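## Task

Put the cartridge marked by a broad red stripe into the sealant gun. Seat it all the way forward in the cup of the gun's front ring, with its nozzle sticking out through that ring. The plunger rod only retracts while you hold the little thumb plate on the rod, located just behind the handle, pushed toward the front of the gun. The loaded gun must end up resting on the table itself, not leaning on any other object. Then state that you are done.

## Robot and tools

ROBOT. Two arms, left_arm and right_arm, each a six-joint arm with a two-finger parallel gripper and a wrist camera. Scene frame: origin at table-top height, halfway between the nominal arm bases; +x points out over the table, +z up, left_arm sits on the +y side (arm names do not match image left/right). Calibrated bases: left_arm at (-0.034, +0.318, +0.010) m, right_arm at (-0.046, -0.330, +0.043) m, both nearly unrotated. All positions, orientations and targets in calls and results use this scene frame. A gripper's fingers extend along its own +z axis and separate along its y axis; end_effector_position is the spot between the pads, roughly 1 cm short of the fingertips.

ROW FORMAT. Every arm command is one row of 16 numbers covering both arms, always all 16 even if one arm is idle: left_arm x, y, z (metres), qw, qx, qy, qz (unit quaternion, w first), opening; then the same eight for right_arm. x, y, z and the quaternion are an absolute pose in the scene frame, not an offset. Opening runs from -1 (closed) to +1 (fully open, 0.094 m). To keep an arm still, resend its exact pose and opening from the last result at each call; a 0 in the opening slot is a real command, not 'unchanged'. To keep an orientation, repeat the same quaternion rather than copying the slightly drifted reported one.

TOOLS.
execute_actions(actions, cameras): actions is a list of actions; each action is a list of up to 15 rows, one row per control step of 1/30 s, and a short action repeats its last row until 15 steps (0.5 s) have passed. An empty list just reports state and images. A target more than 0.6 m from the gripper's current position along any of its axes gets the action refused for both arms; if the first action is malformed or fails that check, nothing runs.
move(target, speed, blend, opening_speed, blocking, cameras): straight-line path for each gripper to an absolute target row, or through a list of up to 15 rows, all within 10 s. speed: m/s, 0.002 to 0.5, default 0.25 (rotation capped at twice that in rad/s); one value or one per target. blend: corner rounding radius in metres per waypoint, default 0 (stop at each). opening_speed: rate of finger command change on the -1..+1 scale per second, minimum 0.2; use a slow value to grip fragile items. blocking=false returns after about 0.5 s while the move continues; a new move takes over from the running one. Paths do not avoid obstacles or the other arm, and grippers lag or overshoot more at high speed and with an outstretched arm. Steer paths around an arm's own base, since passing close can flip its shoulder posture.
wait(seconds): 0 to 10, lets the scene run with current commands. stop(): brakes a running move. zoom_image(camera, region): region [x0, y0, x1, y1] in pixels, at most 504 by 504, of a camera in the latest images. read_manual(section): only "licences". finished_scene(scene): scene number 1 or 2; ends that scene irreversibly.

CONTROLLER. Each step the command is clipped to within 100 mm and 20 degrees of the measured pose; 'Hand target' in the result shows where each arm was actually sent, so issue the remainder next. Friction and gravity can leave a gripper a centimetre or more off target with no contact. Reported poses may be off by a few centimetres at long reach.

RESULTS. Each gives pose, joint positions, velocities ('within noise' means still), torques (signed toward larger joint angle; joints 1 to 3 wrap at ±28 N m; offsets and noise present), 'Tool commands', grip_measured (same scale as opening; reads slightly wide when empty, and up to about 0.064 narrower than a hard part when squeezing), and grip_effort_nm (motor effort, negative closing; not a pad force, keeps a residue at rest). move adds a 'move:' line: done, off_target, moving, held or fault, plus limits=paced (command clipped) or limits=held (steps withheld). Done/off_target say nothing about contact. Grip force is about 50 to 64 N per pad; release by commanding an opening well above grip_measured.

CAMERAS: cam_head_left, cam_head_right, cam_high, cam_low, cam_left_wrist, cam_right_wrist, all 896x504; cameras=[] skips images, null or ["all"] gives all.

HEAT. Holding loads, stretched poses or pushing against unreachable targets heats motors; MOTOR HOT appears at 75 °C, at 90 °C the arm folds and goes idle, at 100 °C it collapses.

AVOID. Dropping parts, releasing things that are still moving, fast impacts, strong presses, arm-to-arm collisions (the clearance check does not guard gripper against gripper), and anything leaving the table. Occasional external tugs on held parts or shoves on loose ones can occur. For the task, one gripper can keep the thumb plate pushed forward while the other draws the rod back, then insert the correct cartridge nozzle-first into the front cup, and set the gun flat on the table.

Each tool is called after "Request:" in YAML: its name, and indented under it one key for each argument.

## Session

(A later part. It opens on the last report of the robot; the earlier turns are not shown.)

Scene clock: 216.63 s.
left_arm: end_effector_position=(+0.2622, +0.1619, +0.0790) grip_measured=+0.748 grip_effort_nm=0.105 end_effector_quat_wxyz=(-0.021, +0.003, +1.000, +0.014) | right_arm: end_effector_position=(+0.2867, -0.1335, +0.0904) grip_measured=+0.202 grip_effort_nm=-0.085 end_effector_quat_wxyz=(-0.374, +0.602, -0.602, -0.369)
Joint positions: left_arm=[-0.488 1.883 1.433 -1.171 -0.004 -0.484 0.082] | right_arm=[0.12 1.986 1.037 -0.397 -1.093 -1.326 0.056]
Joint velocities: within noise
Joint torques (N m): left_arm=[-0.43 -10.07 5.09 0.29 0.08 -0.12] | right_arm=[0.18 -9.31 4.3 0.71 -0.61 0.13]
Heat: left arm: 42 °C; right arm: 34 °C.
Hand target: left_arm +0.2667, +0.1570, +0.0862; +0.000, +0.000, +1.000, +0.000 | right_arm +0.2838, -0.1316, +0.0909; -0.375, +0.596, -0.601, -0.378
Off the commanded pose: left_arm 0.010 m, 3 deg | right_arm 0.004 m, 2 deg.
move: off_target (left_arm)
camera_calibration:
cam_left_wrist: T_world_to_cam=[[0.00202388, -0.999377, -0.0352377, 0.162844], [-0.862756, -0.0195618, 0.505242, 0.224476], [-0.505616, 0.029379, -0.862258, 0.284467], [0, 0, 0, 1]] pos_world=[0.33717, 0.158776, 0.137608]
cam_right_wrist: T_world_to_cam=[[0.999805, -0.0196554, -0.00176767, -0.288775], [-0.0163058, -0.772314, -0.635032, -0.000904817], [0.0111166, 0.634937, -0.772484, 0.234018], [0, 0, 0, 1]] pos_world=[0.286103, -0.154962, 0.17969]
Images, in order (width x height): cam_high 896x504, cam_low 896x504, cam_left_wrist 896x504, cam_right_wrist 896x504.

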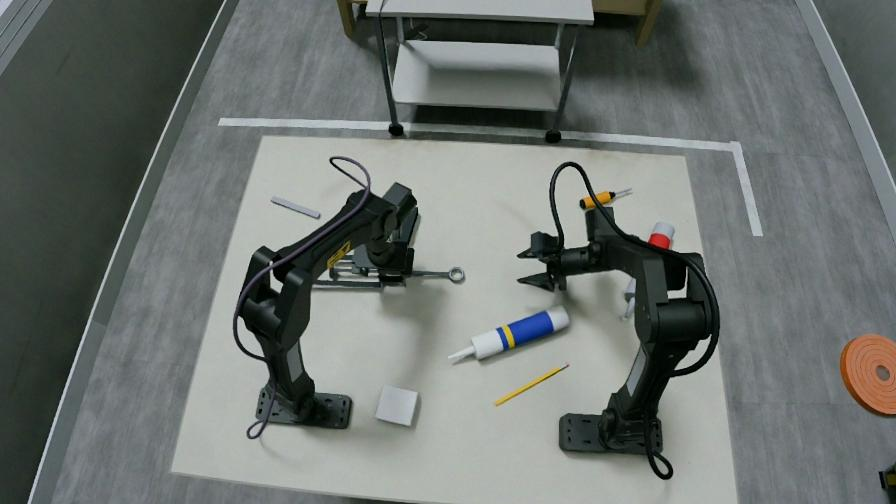

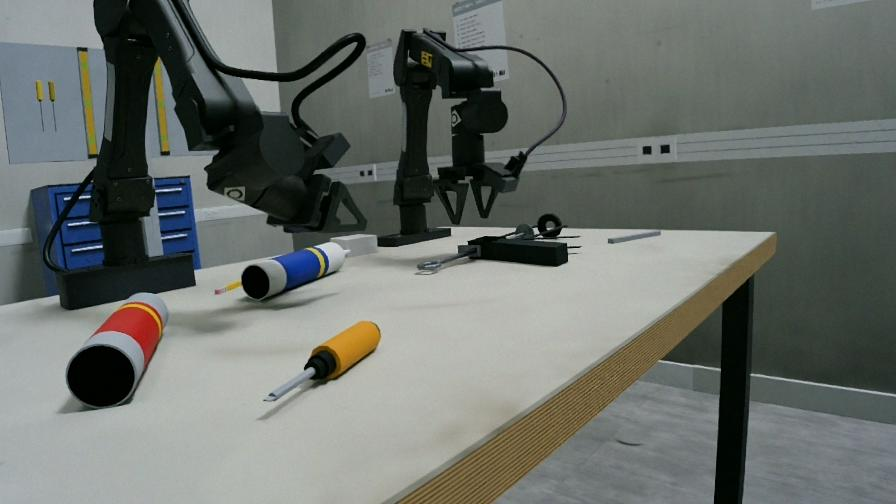

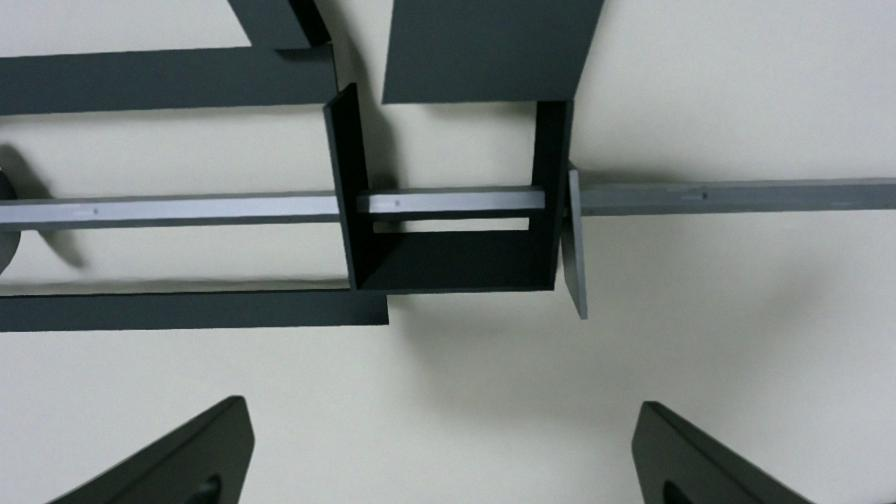

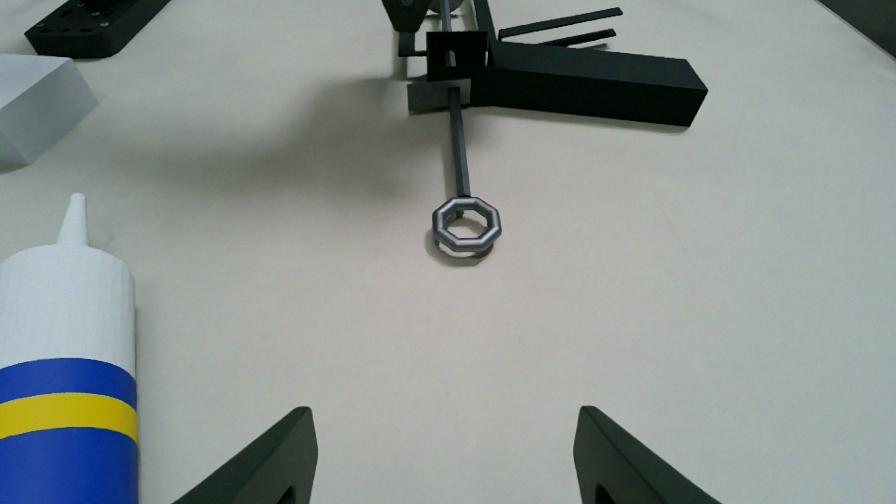

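Request:
move:
  target:
    - [0.281,0.153,0.068,0,0,1,0,0.75,0.300,-0.04,0.05,0.3799,-0.5964,0.5964,0.3799,0.1]
  speed: 0.1
  cameras: ["cam_left_wrist","cam_right_wrist","cam_high","cam_low"]

Scene clock: 249.27 s.
left_arm: end_effector_position=(+0.2722, +0.1566, +0.0711) grip_measured=+0.748 grip_effort_nm=0.100 end_effector_quat_wxyz=(-0.009, +0.003, +1.000, +0.007) | right_arm: end_effector_position=(+0.2987, -0.0440, +0.0526) grip_measured=+0.102 grip_effort_nm=-0.090 end_effector_quat_wxyz=(-0.379, +0.598, -0.596, -0.378)
Joint positions: left_arm=[-0.488 1.906 1.433 -1.121 -0.004 -0.484 0.082] | right_arm=[0.357 2.158 1.03 0.176 -1.019 -0.876 0.052]
Joint velocities: within noise
Joint torques (N m): left_arm=[0.47 -6.98 6.37 0.38 0.03 0] | right_arm=[0.23 -9.33 5.63 1.33 -0.32 0.13]
Heat: left arm: 36 °C; right arm: 34 °C.
Hand target: left_arm +0.2808, +0.1532, +0.0677; +0.000, +0.000, +1.000, +0.000 | right_arm +0.3015, -0.0421, +0.0495; -0.381, +0.596, -0.598, -0.377
Off the commanded pose: left_arm 0.010 m, 1 deg | right_arm 0.005 m, 0 deg.
move: done
camera_calibration:
cam_left_wrist: T_world_to_cam=[[0.00272324, -0.99975, -0.0221819, 0.156148], [-0.874809, -0.0131281, 0.484291, 0.240737], [-0.484461, 0.0180861, -0.874626, 0.2798], [0, 0, 0, 1]] pos_world=[0.345725, 0.154209, 0.131597]
cam_right_wrist: T_world_to_cam=[[0.999896, -0.0135194, -0.00497917, -0.298653], [-0.0134856, -0.756636, -0.653697, 0.0452187], [0.0050702, 0.653697, -0.75674, 0.149596], [0, 0, 0, 1]] pos_world=[0.298474, -0.0676141, 0.141278]
Images, in order (width x height): cam_high 896x504, cam_low 896x504, cam_left_wrist 896x504, cam_right_wrist 896x504.

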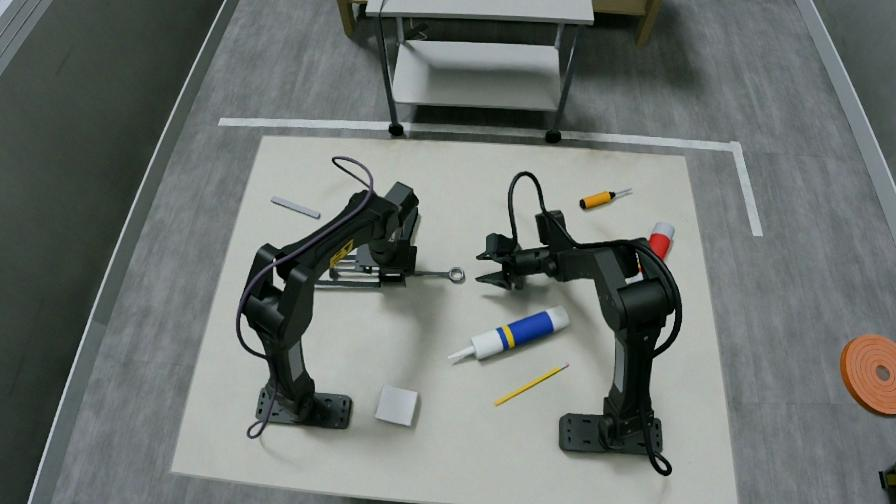

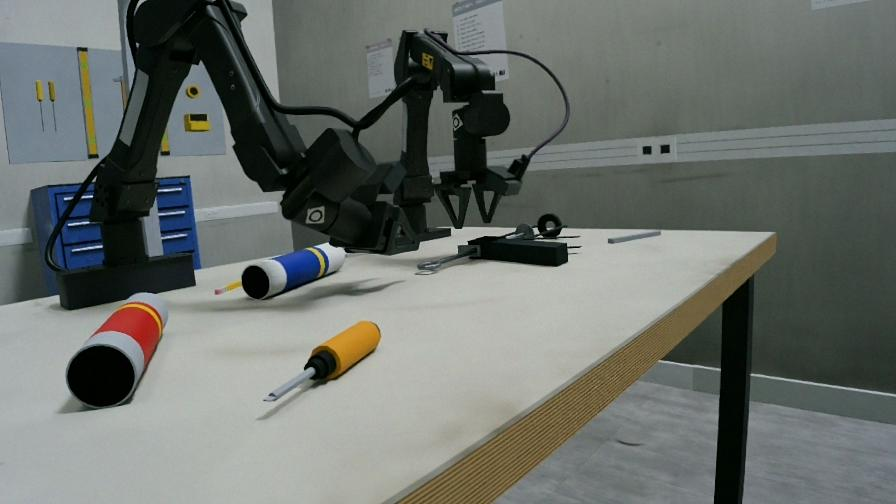

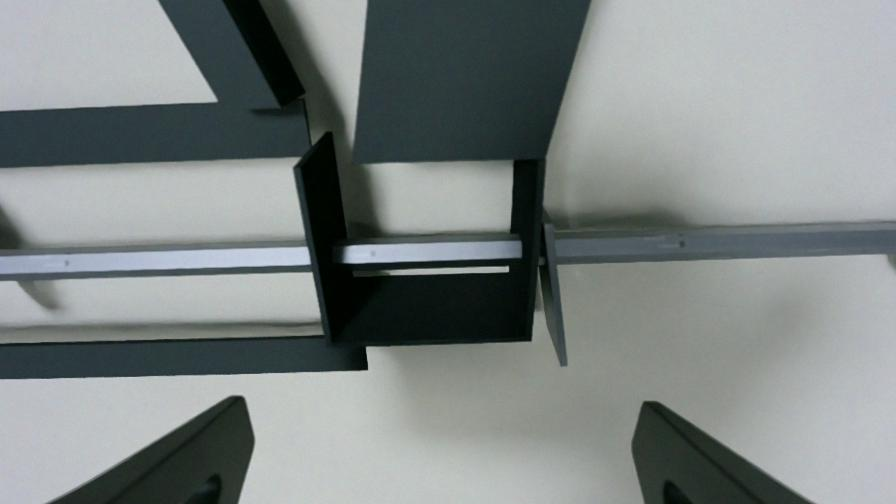

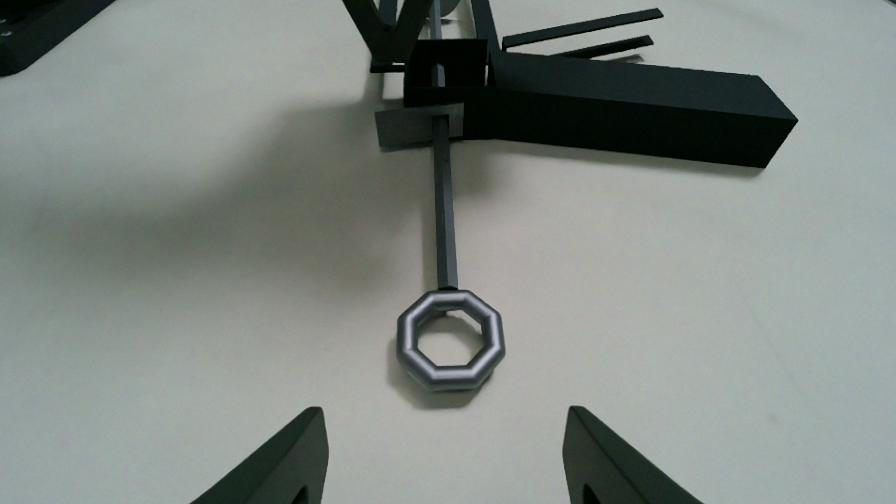

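Request:
move:
  target:
    - [0.285,0.154,0.036,0,0,1,0,0.75,0.302,-0.030,0.012,0.3799,-0.5964,0.5964,0.3799,0.1]
    - [0.285,0.154,0.036,0,0,1,0,0.75,0.302,-0.005,0.012,0.3799,-0.5964,0.5964,0.3799,0.1]
  speed: 0.06
  cameras: ["cam_left_wrist","cam_right_wrist","cam_high","cam_low"]

Scene clock: 285.23 s.
left_arm: end_effector_position=(+0.2788, +0.1530, +0.0432) grip_measured=+0.748 grip_effort_nm=0.100 end_effector_quat_wxyz=(-0.003, +0.003, +1.000, +0.004) | right_arm: end_effector_position=(+0.2943, -0.0074, +0.0133) grip_measured=+0.102 grip_effort_nm=-0.090 end_effector_quat_wxyz=(-0.372, +0.600, -0.597, -0.383)
Joint positions: left_arm=[-0.488 1.951 1.379 -1.009 -0.004 -0.484 0.082] | right_arm=[0.45 2.311 1.066 0.382 -0.968 -0.755 0.052]
Joint velocities: within noise
Joint torques (N m): left_arm=[0.51 -7.19 5.2 0.44 0.06 0.07] | right_arm=[0.35 -9.69 6.42 1.46 -0.28 0.13]
Heat: left arm: 34 °C; right arm: 37 °C.
Hand target: left_arm +0.2834, +0.1525, +0.0362; +0.000, +0.003, +1.000, +0.000 | right_arm +0.2998, -0.0033, +0.0117; -0.378, +0.599, -0.595, -0.381
Off the commanded pose: left_arm 0.009 m, 1 deg | right_arm 0.008 m, 1 deg.
move: done
camera_calibration:
cam_left_wrist: T_world_to_cam=[[0.00295361, -0.999873, -0.015647, 0.151634], [-0.880642, -0.010014, 0.473676, 0.26165], [-0.473772, 0.0123804, -0.88056, 0.256793], [0, 0, 0, 1]] pos_world=[0.351634, 0.151055, 0.104557]
cam_right_wrist: T_world_to_cam=[[0.999826, -0.00320519, -0.0183954, -0.293641], [-0.0143957, -0.759748, -0.650058, 0.0473825], [-0.0118924, 0.650209, -0.759662, 0.100975], [0, 0, 0, 1]] pos_world=[0.295472, -0.0305972, 0.102107]
Images, in order (width x height): cam_high 896x504, cam_low 896x504, cam_left_wrist 896x504, cam_right_wrist 896x504.

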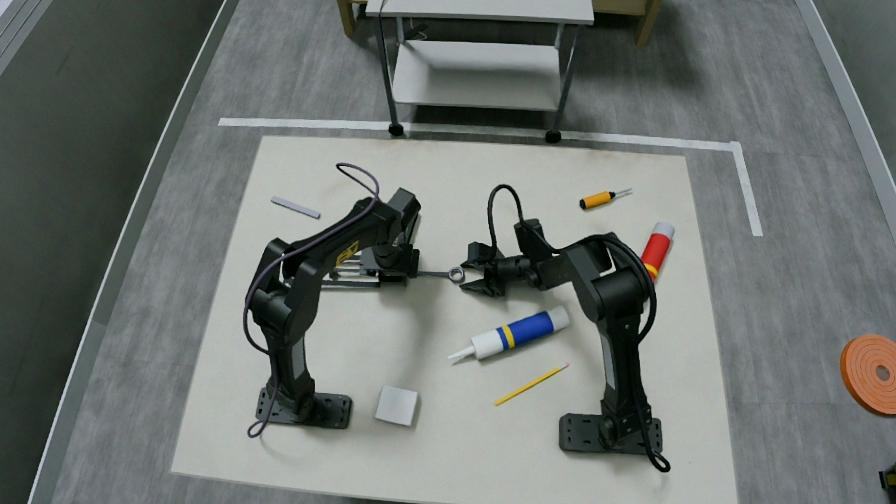

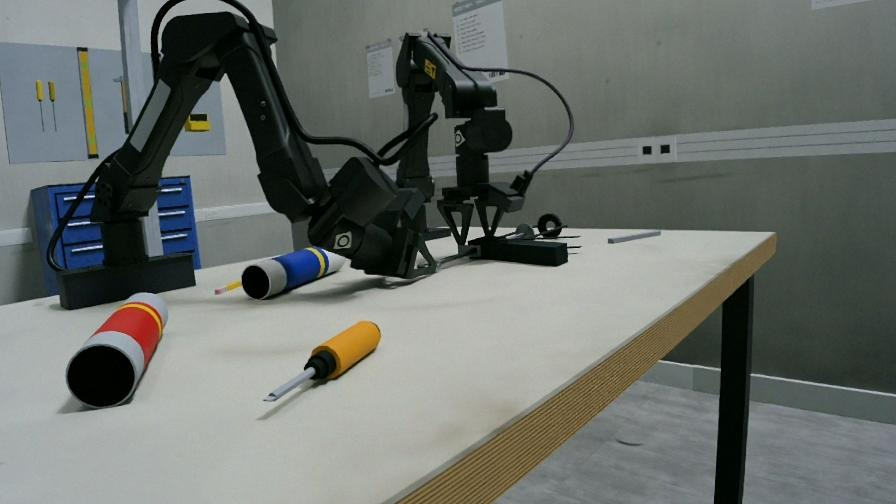

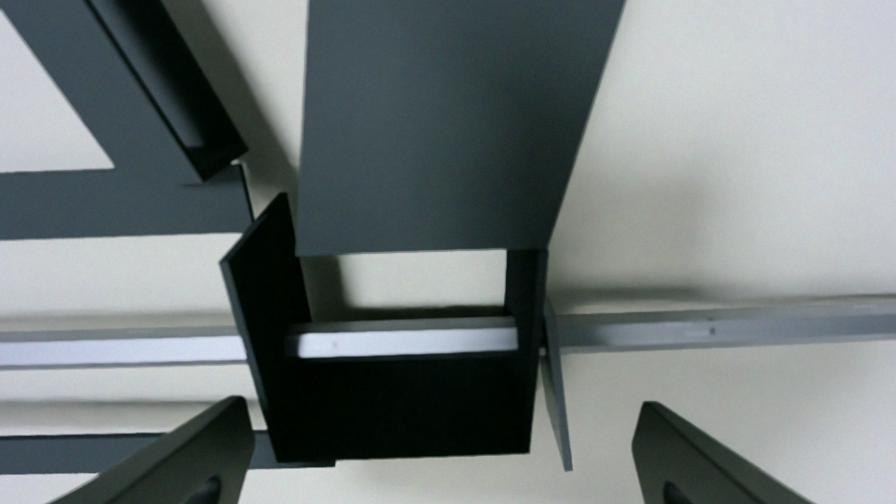

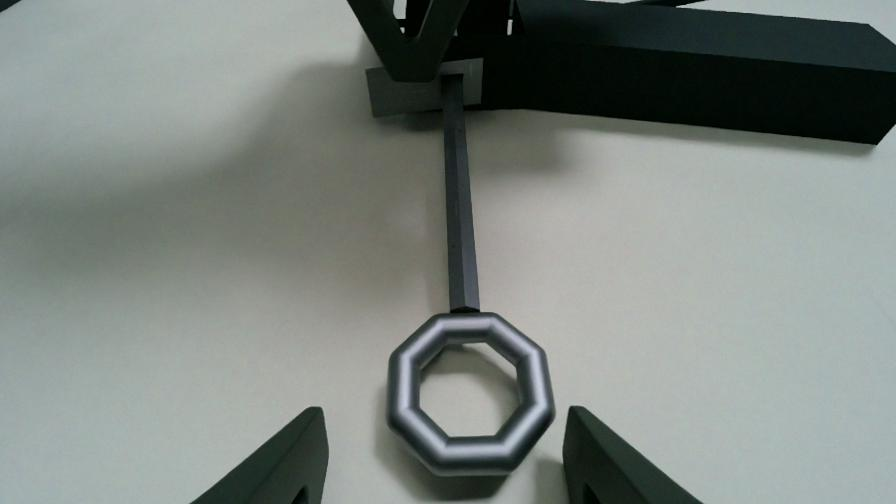

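Request:
move:
  target:
    - [0.288,0.157,0.030,0,0,1,0,0.75,0.309,-0.005,0.014,0.3799,-0.5964,0.5964,0.3799,0.1]
    - [0.288,0.157,0.030,0,0,1,0,0.75,0.309,0.003,0.011,0.3799,-0.5964,0.5964,0.3799,0.1]
  speed: 0.04
  cameras: ["cam_left_wrist","cam_right_wrist"]

Scene clock: 318.47 s.
left_arm: end_effector_position=(+0.2846, +0.1599, +0.0379) grip_measured=+0.748 grip_effort_nm=0.100 end_effector_quat_wxyz=(-0.003, -0.009, +1.000, +0.004) | right_arm: end_effector_position=(+0.3049, -0.0031, +0.0121) grip_measured=+0.102 grip_effort_nm=-0.085 end_effector_quat_wxyz=(-0.375, +0.596, -0.599, -0.381)
Joint positions: left_arm=[-0.464 1.963 1.375 -0.99 -0.004 -0.484 0.082] | right_arm=[0.45 2.337 1.109 0.382 -0.962 -0.738 0.052]
Joint velocities: within noise
Joint torques (N m): left_arm=[0.2 -7.04 5.07 0.46 0.06 0.2] | right_arm=[0.77 -10.1 6.69 1.41 -0.28 0.13]
Heat: left arm: 34 °C; right arm: 36 °C.
Hand target: left_arm +0.2889, +0.1586, +0.0305; +0.001, -0.004, +1.000, -0.001 | right_arm +0.3086, +0.0028, +0.0108; -0.379, +0.596, -0.597, -0.380
Off the commanded pose: left_arm 0.009 m, 1 deg | right_arm 0.007 m, 1 deg.
move: done
camera_calibration:
cam_left_wrist: T_world_to_cam=[[0.0275118, -0.99951, -0.0149207, 0.151309], [-0.88078, -0.0312971, 0.472491, 0.272716], [-0.472726, 0.000142794, -0.881209, 0.256487], [0, 0, 0, 1]] pos_world=[0.357289, 0.159734, 0.0994206]
cam_right_wrist: T_world_to_cam=[[0.999761, -0.0144279, -0.016412, -0.304254], [-0.0216417, -0.757731, -0.652209, 0.0522438], [-0.00302585, 0.652408, -0.757862, 0.0947225], [0, 0, 0, 1]] pos_world=[0.305599, -0.0266008, 0.100867]
Images, in order (width x height): cam_left_wrist 896x504, cam_right_wrist 896x504.

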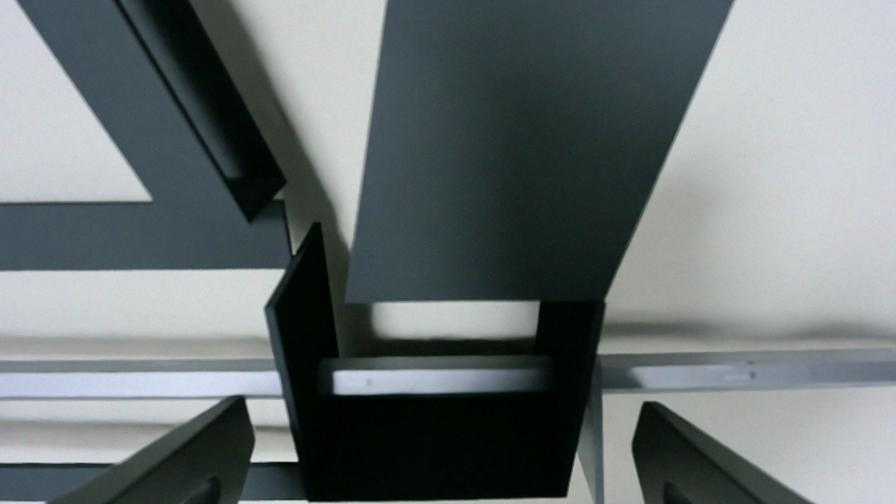

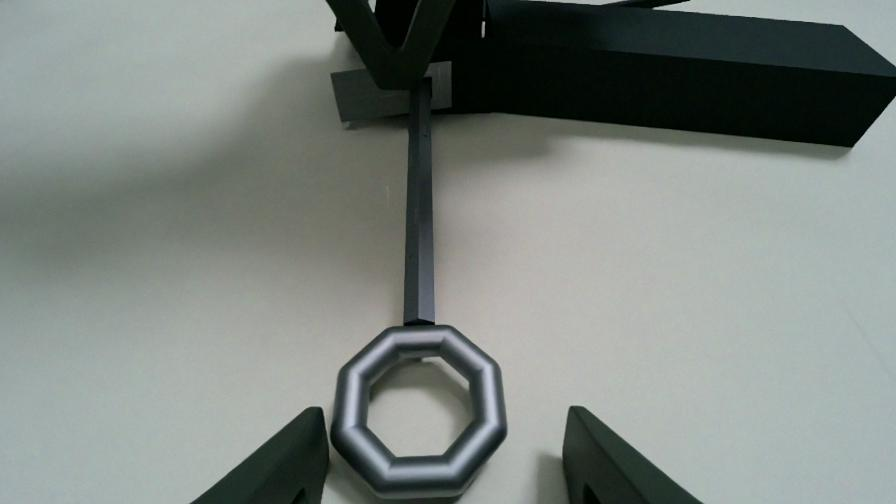

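Request:
move:
  target:
    - [0.279,0.157,0.032,0,0,1,0,0.75,0.300,0.003,0.012,0.3799,-0.5964,0.5964,0.3799,0.1]
  speed: 0.04
  cameras: ["cam_left_wrist","cam_right_wrist"]

Scene clock: 340.13 s.
left_arm: end_effector_position=(+0.2733, +0.1596, +0.0301) grip_measured=+0.748 grip_effort_nm=0.100 end_effector_quat_wxyz=(-0.015, +0.000, +1.000, +0.010) | right_arm: end_effector_position=(+0.3011, +0.0022, +0.0123) grip_measured=+0.102 grip_effort_nm=-0.090 end_effector_quat_wxyz=(-0.377, +0.599, -0.595, -0.381)
Joint positions: left_arm=[-0.479 1.963 1.341 -0.984 -0.004 -0.481 0.082] | right_arm=[0.466 2.337 1.101 0.407 -0.956 -0.727 0.052]
Joint velocities: within noise
Joint torques (N m): left_arm=[-0.57 -8.84 5.04 0.37 0.04 0.07] | right_arm=[0.58 -11.64 3.77 1.51 -0.26 0.13]
Heat: left arm: 34 °C; right arm: 38 °C.
Hand target: left_arm +0.2776, +0.1542, +0.0324; +0.000, +0.006, +1.000, +0.000 | right_arm +0.2989, +0.0040, +0.0121; -0.379, +0.598, -0.595, -0.381
Off the commanded pose: left_arm 0.007 m, 2 deg | right_arm 0.001 m, 0 deg.
move: done
camera_calibration:
cam_left_wrist: T_world_to_cam=[[0.00858532, -0.999574, -0.0278972, 0.156788], [-0.86937, -0.0212459, 0.493705, 0.261127], [-0.494087, 0.0200144, -0.869182, 0.246607], [0, 0, 0, 1]] pos_world=[0.347515, 0.157334, 0.0898004]
cam_right_wrist: T_world_to_cam=[[0.99993, -0.00773778, -0.00896422, -0.30059], [-0.0117178, -0.755825, -0.654669, 0.0533448], [-0.0017097, 0.654728, -0.755863, 0.0910123], [0, 0, 0, 1]] pos_world=[0.30135, -0.0215948, 0.101021]
Images, in order (width x height): cam_left_wrist 896x504, cam_right_wrist 896x504.

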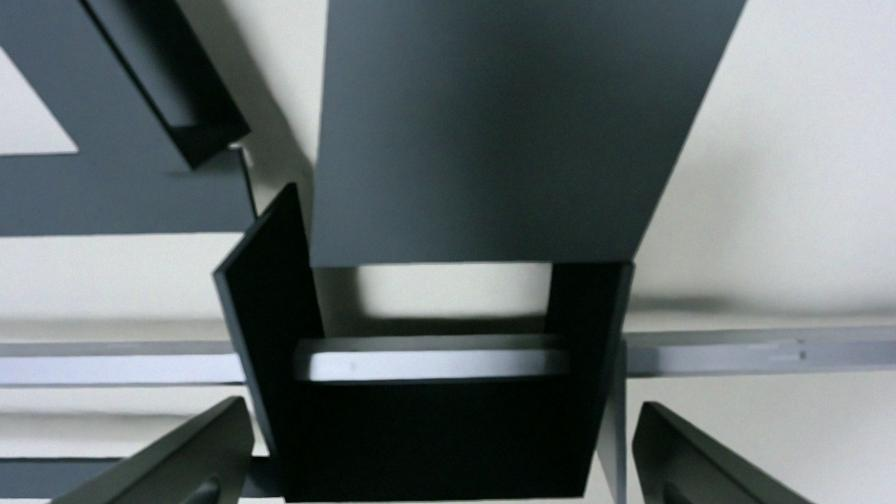

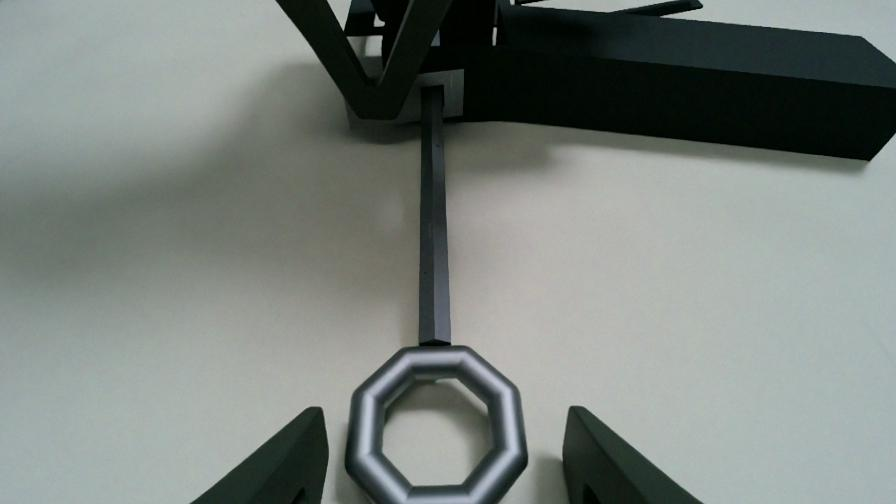

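Request:
move:
  target:
    - [0.279,0.157,0.034,0,0,1,0,0.2,0.300,0.003,0.012,0.3799,-0.5964,0.5964,0.3799,-0.45]
  speed: 0.04
  opening_speed: 0.3
  cameras: ["cam_left_wrist","cam_right_wrist"]

Scene clock: 350.43 s.
left_arm: end_effector_position=(+0.2751, +0.1589, +0.0301) grip_measured=+0.209 grip_effort_nm=-0.476 end_effector_quat_wxyz=(-0.015, +0.001, +1.000, +0.002) | right_arm: end_effector_position=(+0.3008, +0.0026, +0.0122) grip_measured=-0.245 grip_effort_nm=-1.009 end_effector_quat_wxyz=(-0.376, +0.598, -0.596, -0.381)
Joint positions: left_arm=[-0.471 1.963 1.341 -0.977 0.01 -0.471 0.057] | right_arm=[0.467 2.337 1.101 0.407 -0.955 -0.724 0.035]
Joint velocities: within noise
Joint torques (N m): left_arm=[0.17 -9.21 5.2 0.23 -0.09 0.03] | right_arm=[0.28 -11.63 3.77 1.51 -0.27 0.11]
Heat: left arm: 35 °C; right arm: 40 °C.
Hand target: left_arm +0.2801, +0.1594, +0.0340; +0.000, -0.001, +1.000, +0.000 | right_arm +0.2996, +0.0033, +0.0119; -0.379, +0.597, -0.596, -0.380
Off the commanded pose: left_arm 0.006 m, 2 deg | right_arm 0.001 m, 0 deg.
move: done
camera_calibration:
cam_left_wrist: T_world_to_cam=[[0.00750095, -0.999902, -0.011848, 0.155943], [-0.869567, -0.0123727, 0.493661, 0.261334], [-0.493759, 0.00659973, -0.869574, 0.249506], [0, 0, 0, 1]] pos_world=[0.349273, 0.157515, 0.089801]
cam_right_wrist: T_world_to_cam=[[0.9999, -0.00855657, -0.0112355, -0.300245], [-0.0138208, -0.756495, -0.653854, 0.0542024], [-0.00290486, 0.653944, -0.756538, 0.0909585], [0, 0, 0, 1]] pos_world=[0.301228, -0.0210469, 0.100881]
Images, in order (width x height): cam_left_wrist 896x504, cam_right_wrist 896x504.

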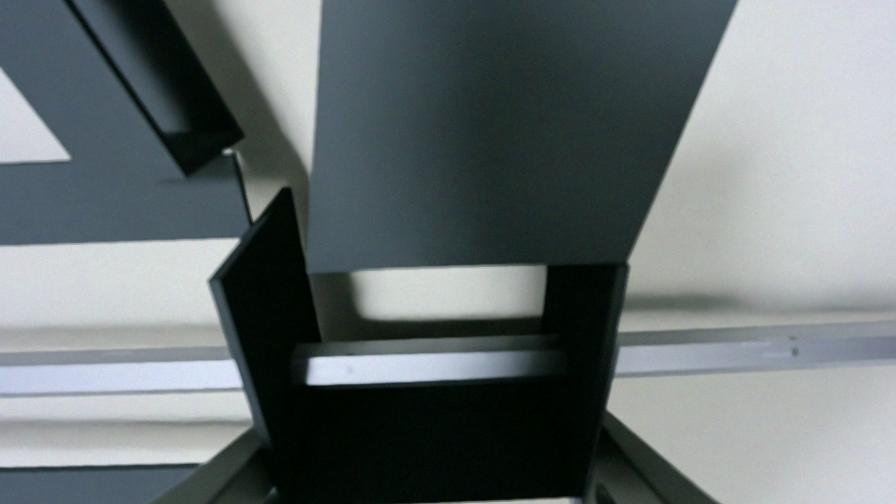

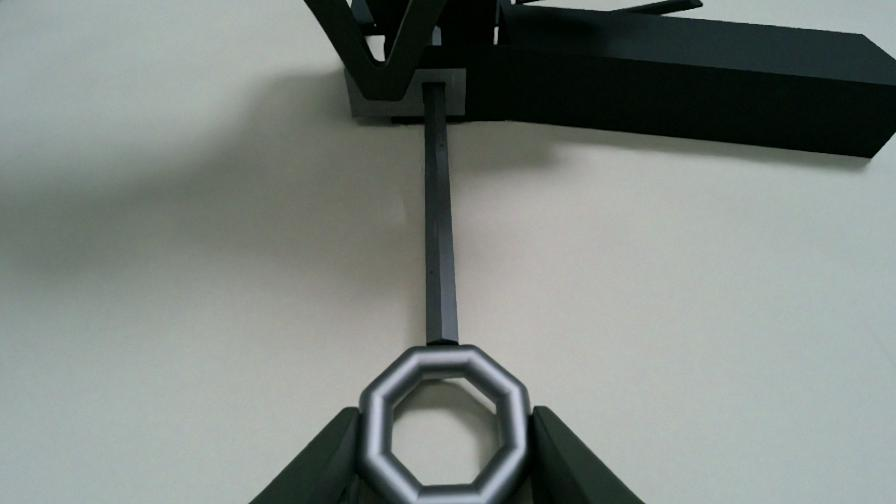

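Request:
move:
  target:
    - [0.279,0.157,0.034,0,0,1,0,0.0,0.300,0.003,0.012,0.3799,-0.5964,0.5964,0.3799,-0.45]
    - [0.279,0.157,0.034,0,0,1,0,0.0,0.300,-0.045,0.014,0.3799,-0.5964,0.5964,0.3799,-0.45]
  speed: 0.04
  opening_speed: 0.5
  cameras: ["cam_left_wrist","cam_right_wrist","cam_high"]

Scene clock: 367.53 s.
left_arm: end_effector_position=(+0.2731, +0.1503, +0.0300) grip_measured=+0.170 grip_effort_nm=-1.018 end_effector_quat_wxyz=(-0.011, +0.006, +1.000, -0.001) | right_arm: end_effector_position=(+0.2992, -0.0287, +0.0109) grip_measured=-0.246 grip_effort_nm=-1.009 end_effector_quat_wxyz=(-0.383, +0.597, -0.590, -0.384)
Joint positions: left_arm=[-0.494 1.963 1.341 -0.967 0.013 -0.484 0.055] | right_arm=[0.39 2.317 1.046 0.377 -1.016 -0.818 0.035]
Joint velocities: within noise
Joint torques (N m): left_arm=[0.91 -9.22 5.27 0.19 -0.1 -0.02] | right_arm=[-3.07 -13.71 3.02 0.52 -0.43 -0.47]
Heat: left arm: 36 °C; right arm: 41 °C.
Hand target: left_arm +0.2776, +0.1546, +0.0339; +0.000, +0.000, +1.000, +0.000 | right_arm +0.3001, -0.0437, +0.0145; -0.382, +0.595, -0.596, -0.381
Off the commanded pose: left_arm 0.010 m, 1 deg | right_arm 0.017 m, 1 deg.
move: off_target (right_arm)
camera_calibration:
cam_left_wrist: T_world_to_cam=[[-0.00311177, -0.999982, -0.00514539, 0.150024], [-0.872932, 0.00020624, 0.487841, 0.258721], [-0.487831, 0.00600963, -0.872917, 0.247106], [0, 0, 0, 1]] pos_world=[0.346859, 0.148483, 0.09026]
cam_right_wrist: T_world_to_cam=[[0.999974, -0.00596083, -0.00411643, -0.298986], [-0.00718694, -0.745126, -0.666885, 0.0281379], [0.000907931, 0.666897, -0.745149, 0.109609], [0, 0, 0, 1]] pos_world=[0.299081, -0.0539141, 0.0992094]
Images, in order (width x height): cam_high 896x504, cam_left_wrist 896x504, cam_right_wrist 896x504.

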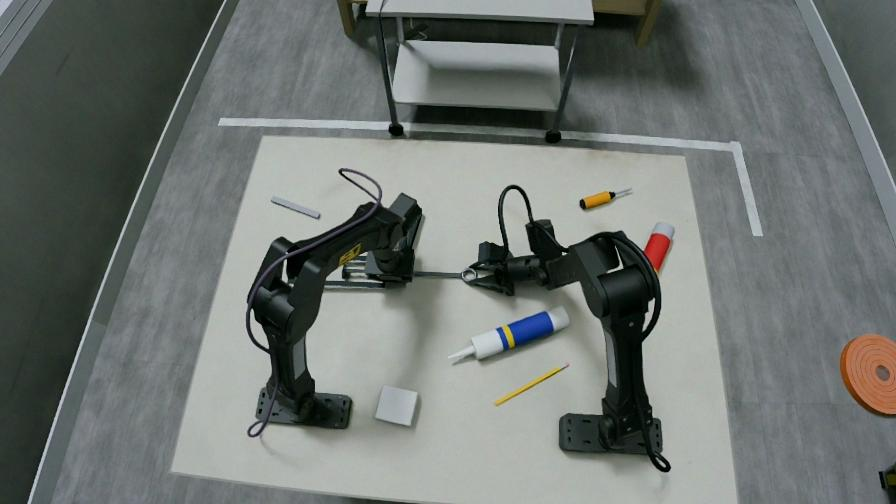

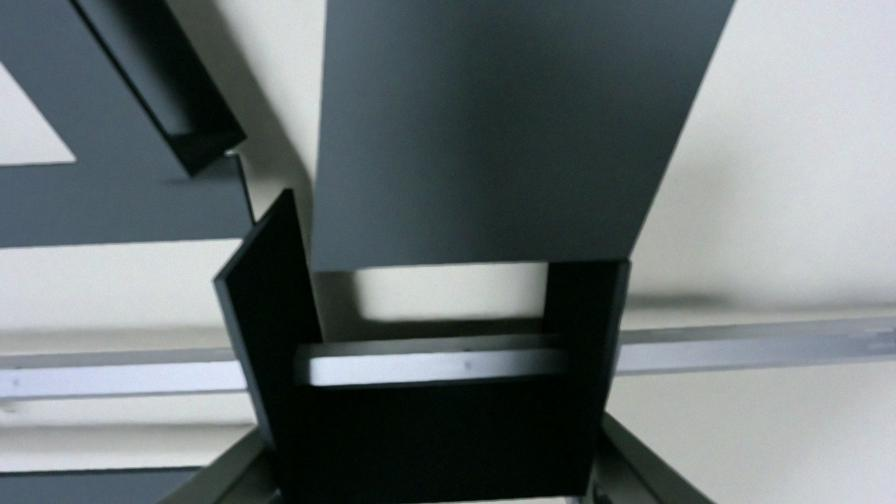

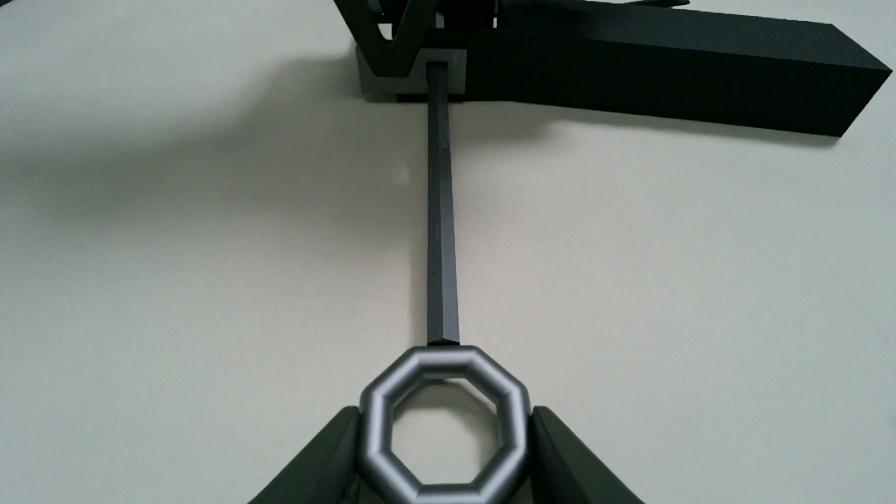

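Request:
move:
  target:
    - [0.279,0.163,0.034,0,0,1,0,0.0,0.300,-0.095,0.016,0.3799,-0.5964,0.5964,0.3799,-0.45]
  speed: 0.04
  cameras: ["cam_left_wrist","cam_right_wrist","cam_high"]

Scene clock: 378.00 s.
left_arm: end_effector_position=(+0.2735, +0.1497, +0.0321) grip_measured=+0.170 grip_effort_nm=-1.023 end_effector_quat_wxyz=(-0.009, +0.009, +1.000, -0.003) | right_arm: end_effector_position=(+0.2996, -0.0795, +0.0114) grip_measured=-0.246 grip_effort_nm=-1.009 end_effector_quat_wxyz=(-0.381, +0.598, -0.591, -0.383)
Joint positions: left_arm=[-0.494 1.957 1.341 -0.967 0.014 -0.478 0.055] | right_arm=[0.259 2.28 1.027 0.158 -1.085 -1.046 0.035]
Joint velocities: within noise
Joint torques (N m): left_arm=[2.76 -9.51 4.25 0.23 -0.14 0.13] | right_arm=[-3.21 -12.98 3.67 0.17 -0.48 -0.52]
Heat: left arm: 36 °C; right arm: 40 °C.
Hand target: left_arm +0.2788, +0.1627, +0.0340; +0.000, +0.000, +1.000, +0.000 | right_arm +0.3001, -0.0936, +0.0163; -0.382, +0.594, -0.596, -0.381
Off the commanded pose: left_arm 0.014 m, 2 deg | right_arm 0.016 m, 1 deg.
move: off_target (left_arm, right_arm)
camera_calibration:
cam_left_wrist: T_world_to_cam=[[-0.00920843, -0.999957, -0.00077992, 0.151034], [-0.875187, 0.00768216, 0.483724, 0.257705], [-0.483697, 0.00513691, -0.87522, 0.248149], [0, 0, 0, 1]] pos_world=[0.34696, 0.147773, 0.0926446]
cam_right_wrist: T_world_to_cam=[[0.999973, -0.00536195, -0.00496715, -0.299557], [-0.00730735, -0.748325, -0.663292, -0.00965191], [-0.000160495, 0.663311, -0.748344, 0.143876], [0, 0, 0, 1]] pos_world=[0.299502, -0.104264, 0.0997787]
Images, in order (width x height): cam_high 896x504, cam_left_wrist 896x504, cam_right_wrist 896x504.

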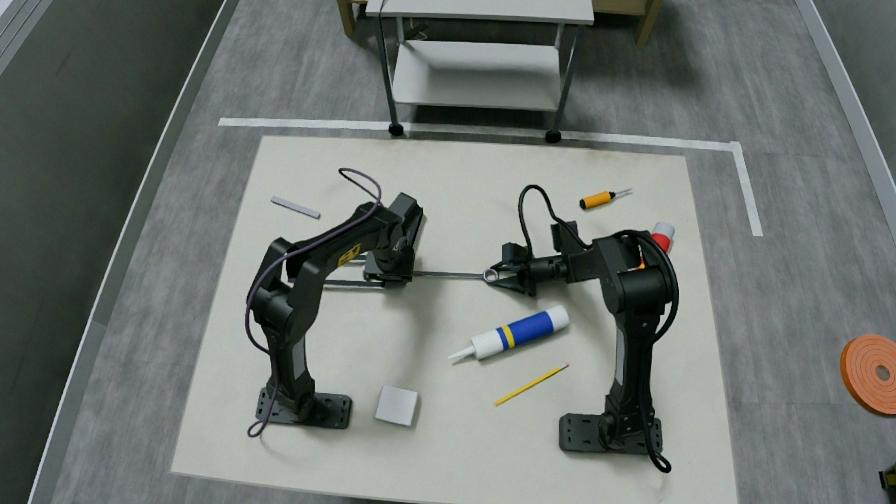

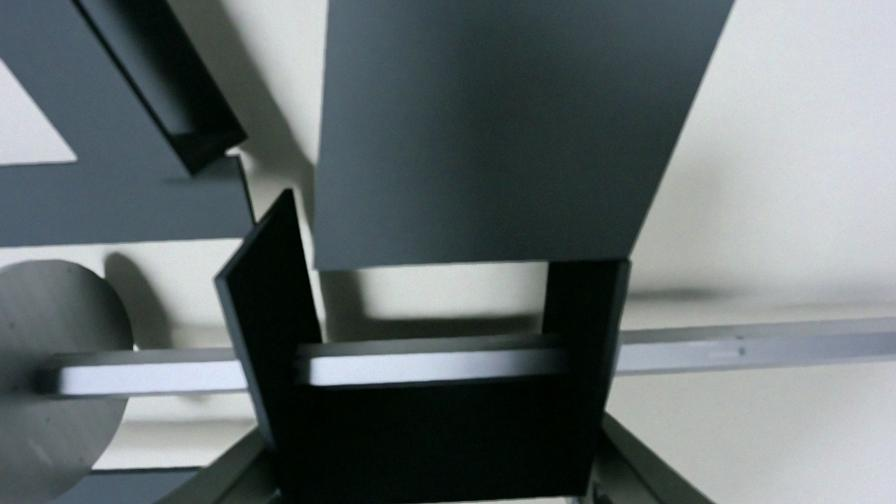

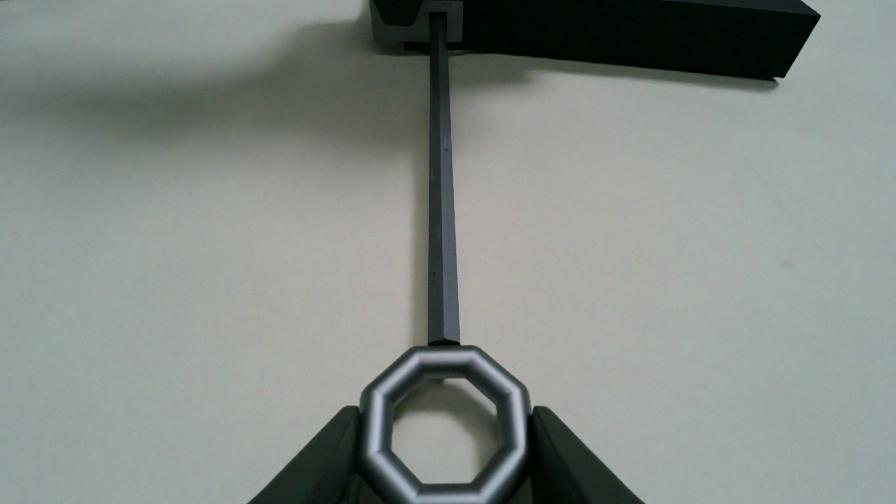

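Request:
move:
  target:
    - [0.279,0.163,0.034,0,0,1,0,0.0,0.300,-0.120,0.016,0.3799,-0.5964,0.5964,0.3799,-0.45]
  speed: 0.03
  cameras: ["cam_left_wrist","cam_right_wrist","cam_high"]

Scene clock: 388.27 s.
left_arm: end_effector_position=(+0.2735, +0.1491, +0.0331) grip_measured=+0.170 grip_effort_nm=-1.013 end_effector_quat_wxyz=(-0.008, +0.016, +1.000, -0.005) | right_arm: end_effector_position=(+0.2968, -0.1054, +0.0126) grip_measured=-0.246 grip_effort_nm=-1.009 end_effector_quat_wxyz=(-0.382, +0.598, -0.588, -0.387)
Joint positions: left_arm=[-0.494 1.954 1.341 -0.967 0.017 -0.465 0.055] | right_arm=[0.186 2.271 1.034 0.008 -1.123 -1.198 0.035]
Joint velocities: within noise
Joint torques (N m): left_arm=[2.65 -9.13 4.15 0.2 -0.16 0.11] | right_arm=[-3.19 -12.4 4.49 -0.03 -0.38 -0.48]
Heat: left arm: 36 °C; right arm: 41 °C.
Hand target: left_arm +0.2787, +0.1626, +0.0339; +0.000, +0.004, +1.000, +0.000 | right_arm +0.3000, -0.1193, +0.0167; -0.383, +0.595, -0.596, -0.379
Off the commanded pose: left_arm 0.015 m, 2 deg | right_arm 0.015 m, 1 deg.
move: off_target (left_arm, right_arm)
camera_calibration:
cam_left_wrist: T_world_to_cam=[[-0.0214446, -0.999764, 0.00356784, 0.153587], [-0.875662, 0.0205045, 0.482489, 0.255473], [-0.482448, 0.00722256, -0.875895, 0.248417], [0, 0, 0, 1]] pos_world=[0.34685, 0.146518, 0.0937767]
cam_right_wrist: T_world_to_cam=[[0.999982, 0.000439343, -0.00595404, -0.296299], [-0.00365819, -0.743053, -0.669223, -0.0287026], [-0.00471818, 0.669233, -0.743038, 0.163853], [0, 0, 0, 1]] pos_world=[0.296962, -0.130853, 0.100777]
Images, in order (width x height): cam_high 896x504, cam_left_wrist 896x504, cam_right_wrist 896x504.

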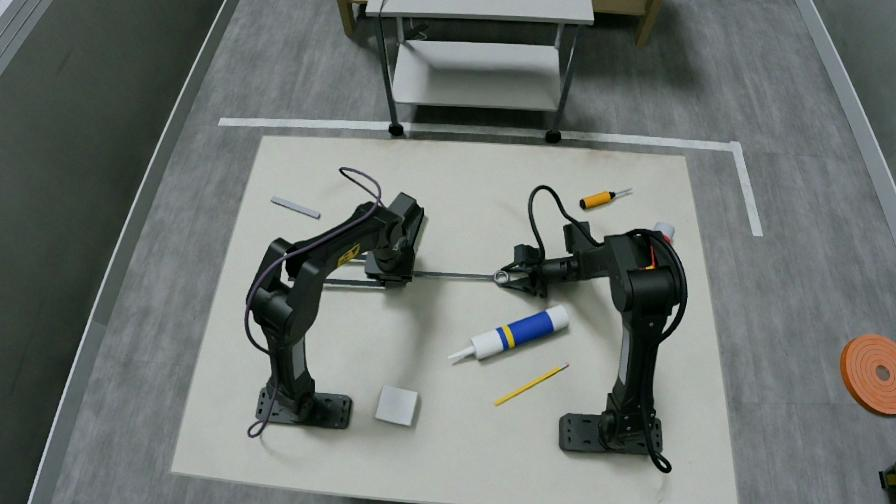

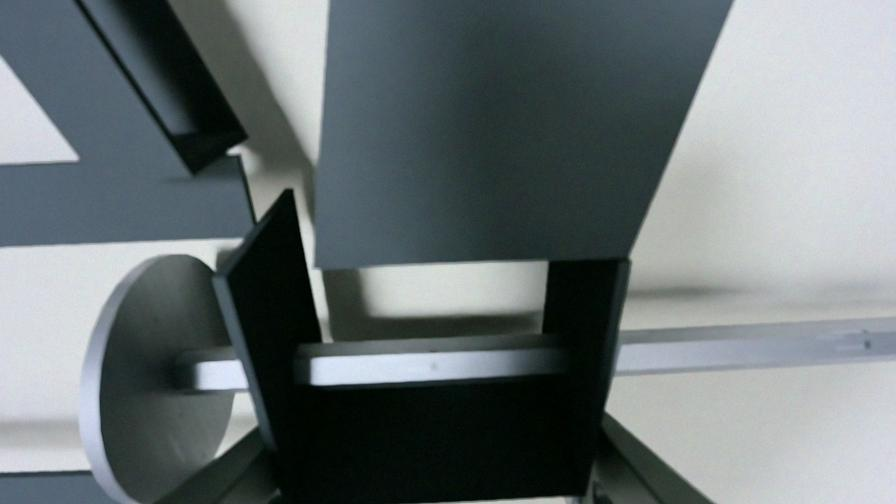

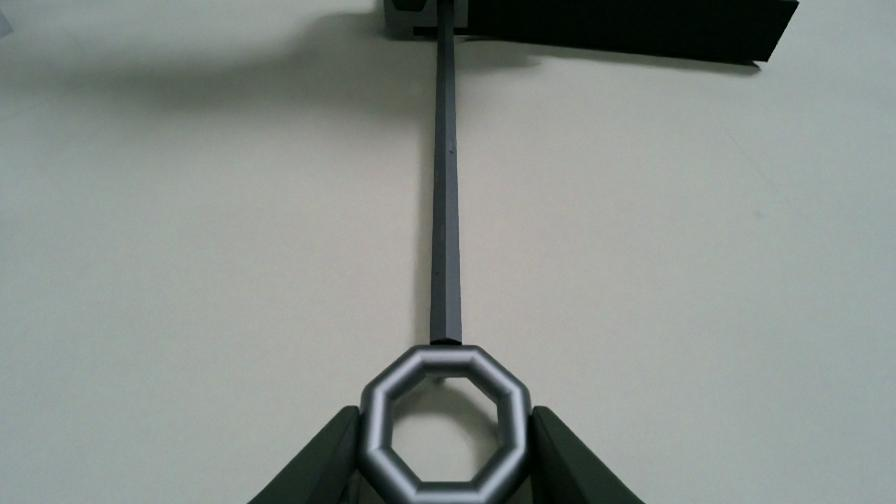

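Request:
move:
  target:
    - [0.279,0.163,0.034,0,0,1,0,0.0,0.300,-0.130,0.016,0.3799,-0.5964,0.5964,0.3799,-0.45]
  speed: 0.03
  cameras: ["cam_left_wrist","cam_high"]

Scene clock: 401.33 s.
left_arm: end_effector_position=(+0.2732, +0.1486, +0.0331) grip_measured=+0.170 grip_effort_nm=-1.018 end_effector_quat_wxyz=(-0.009, +0.016, +1.000, -0.007) | right_arm: end_effector_position=(+0.2963, -0.1142, +0.0139) grip_measured=-0.247 grip_effort_nm=-1.009 end_effector_quat_wxyz=(-0.383, +0.599, -0.586, -0.389)
Joint positions: left_arm=[-0.494 1.954 1.341 -0.967 0.02 -0.464 0.055] | right_arm=[0.16 2.271 1.047 -0.066 -1.137 -1.266 0.035]
Joint velocities: within noise
Joint torques (N m): left_arm=[2.74 -9.21 4.19 0.23 -0.19 0.04] | right_arm=[-3.3 -12.08 4.46 -0.07 -0.32 -0.45]
Heat: left arm: 37 °C; right arm: 38 °C.
Hand target: left_arm +0.2786, +0.1628, +0.0336; -0.001, +0.000, +1.000, +0.000 | right_arm +0.2997, -0.1290, +0.0161; -0.382, +0.595, -0.597, -0.380
Off the commanded pose: left_arm 0.016 m, 2 deg | right_arm 0.016 m, 2 deg.
move: off_target (left_arm, right_arm)
camera_calibration:
cam_left_wrist: T_world_to_cam=[[-0.0229417, -0.999717, 0.00632305, 0.153412], [-0.874932, 0.0231374, 0.483692, 0.254619], [-0.483701, 0.00556447, -0.875215, 0.248871], [0, 0, 0, 1]] pos_world=[0.346673, 0.146092, 0.093688]
Images, in order (width x height): cam_high 896x504, cam_left_wrist 896x504.

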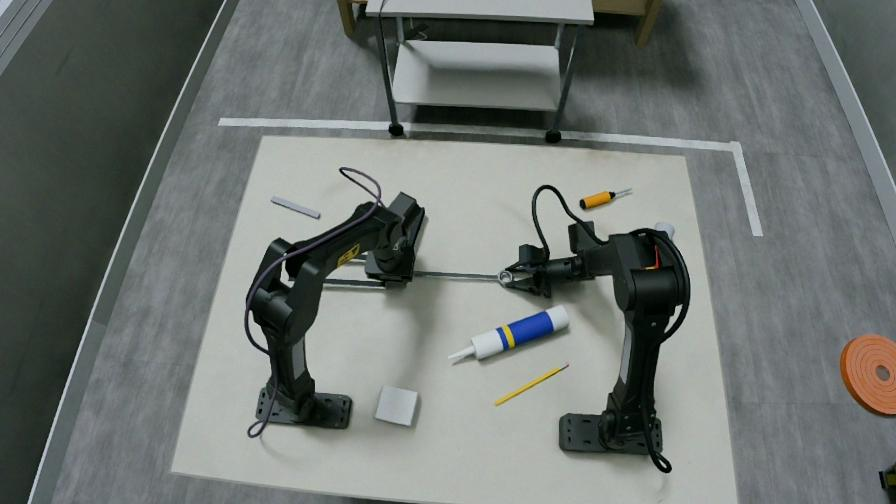

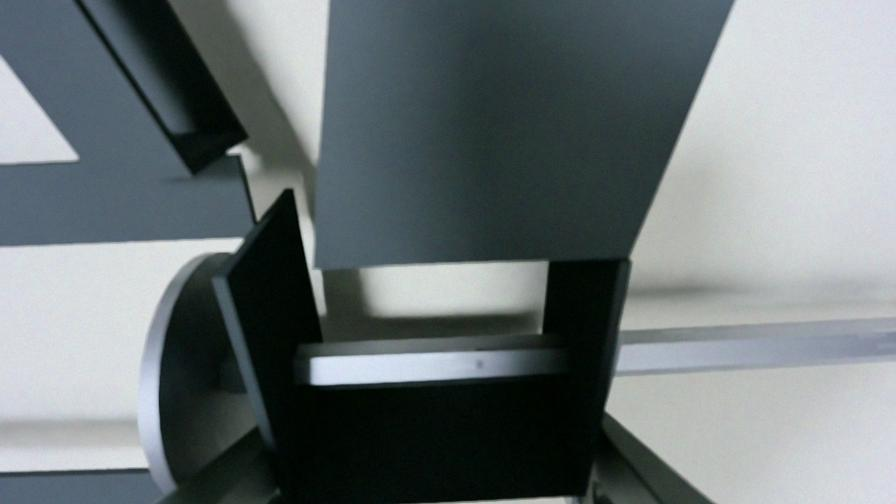

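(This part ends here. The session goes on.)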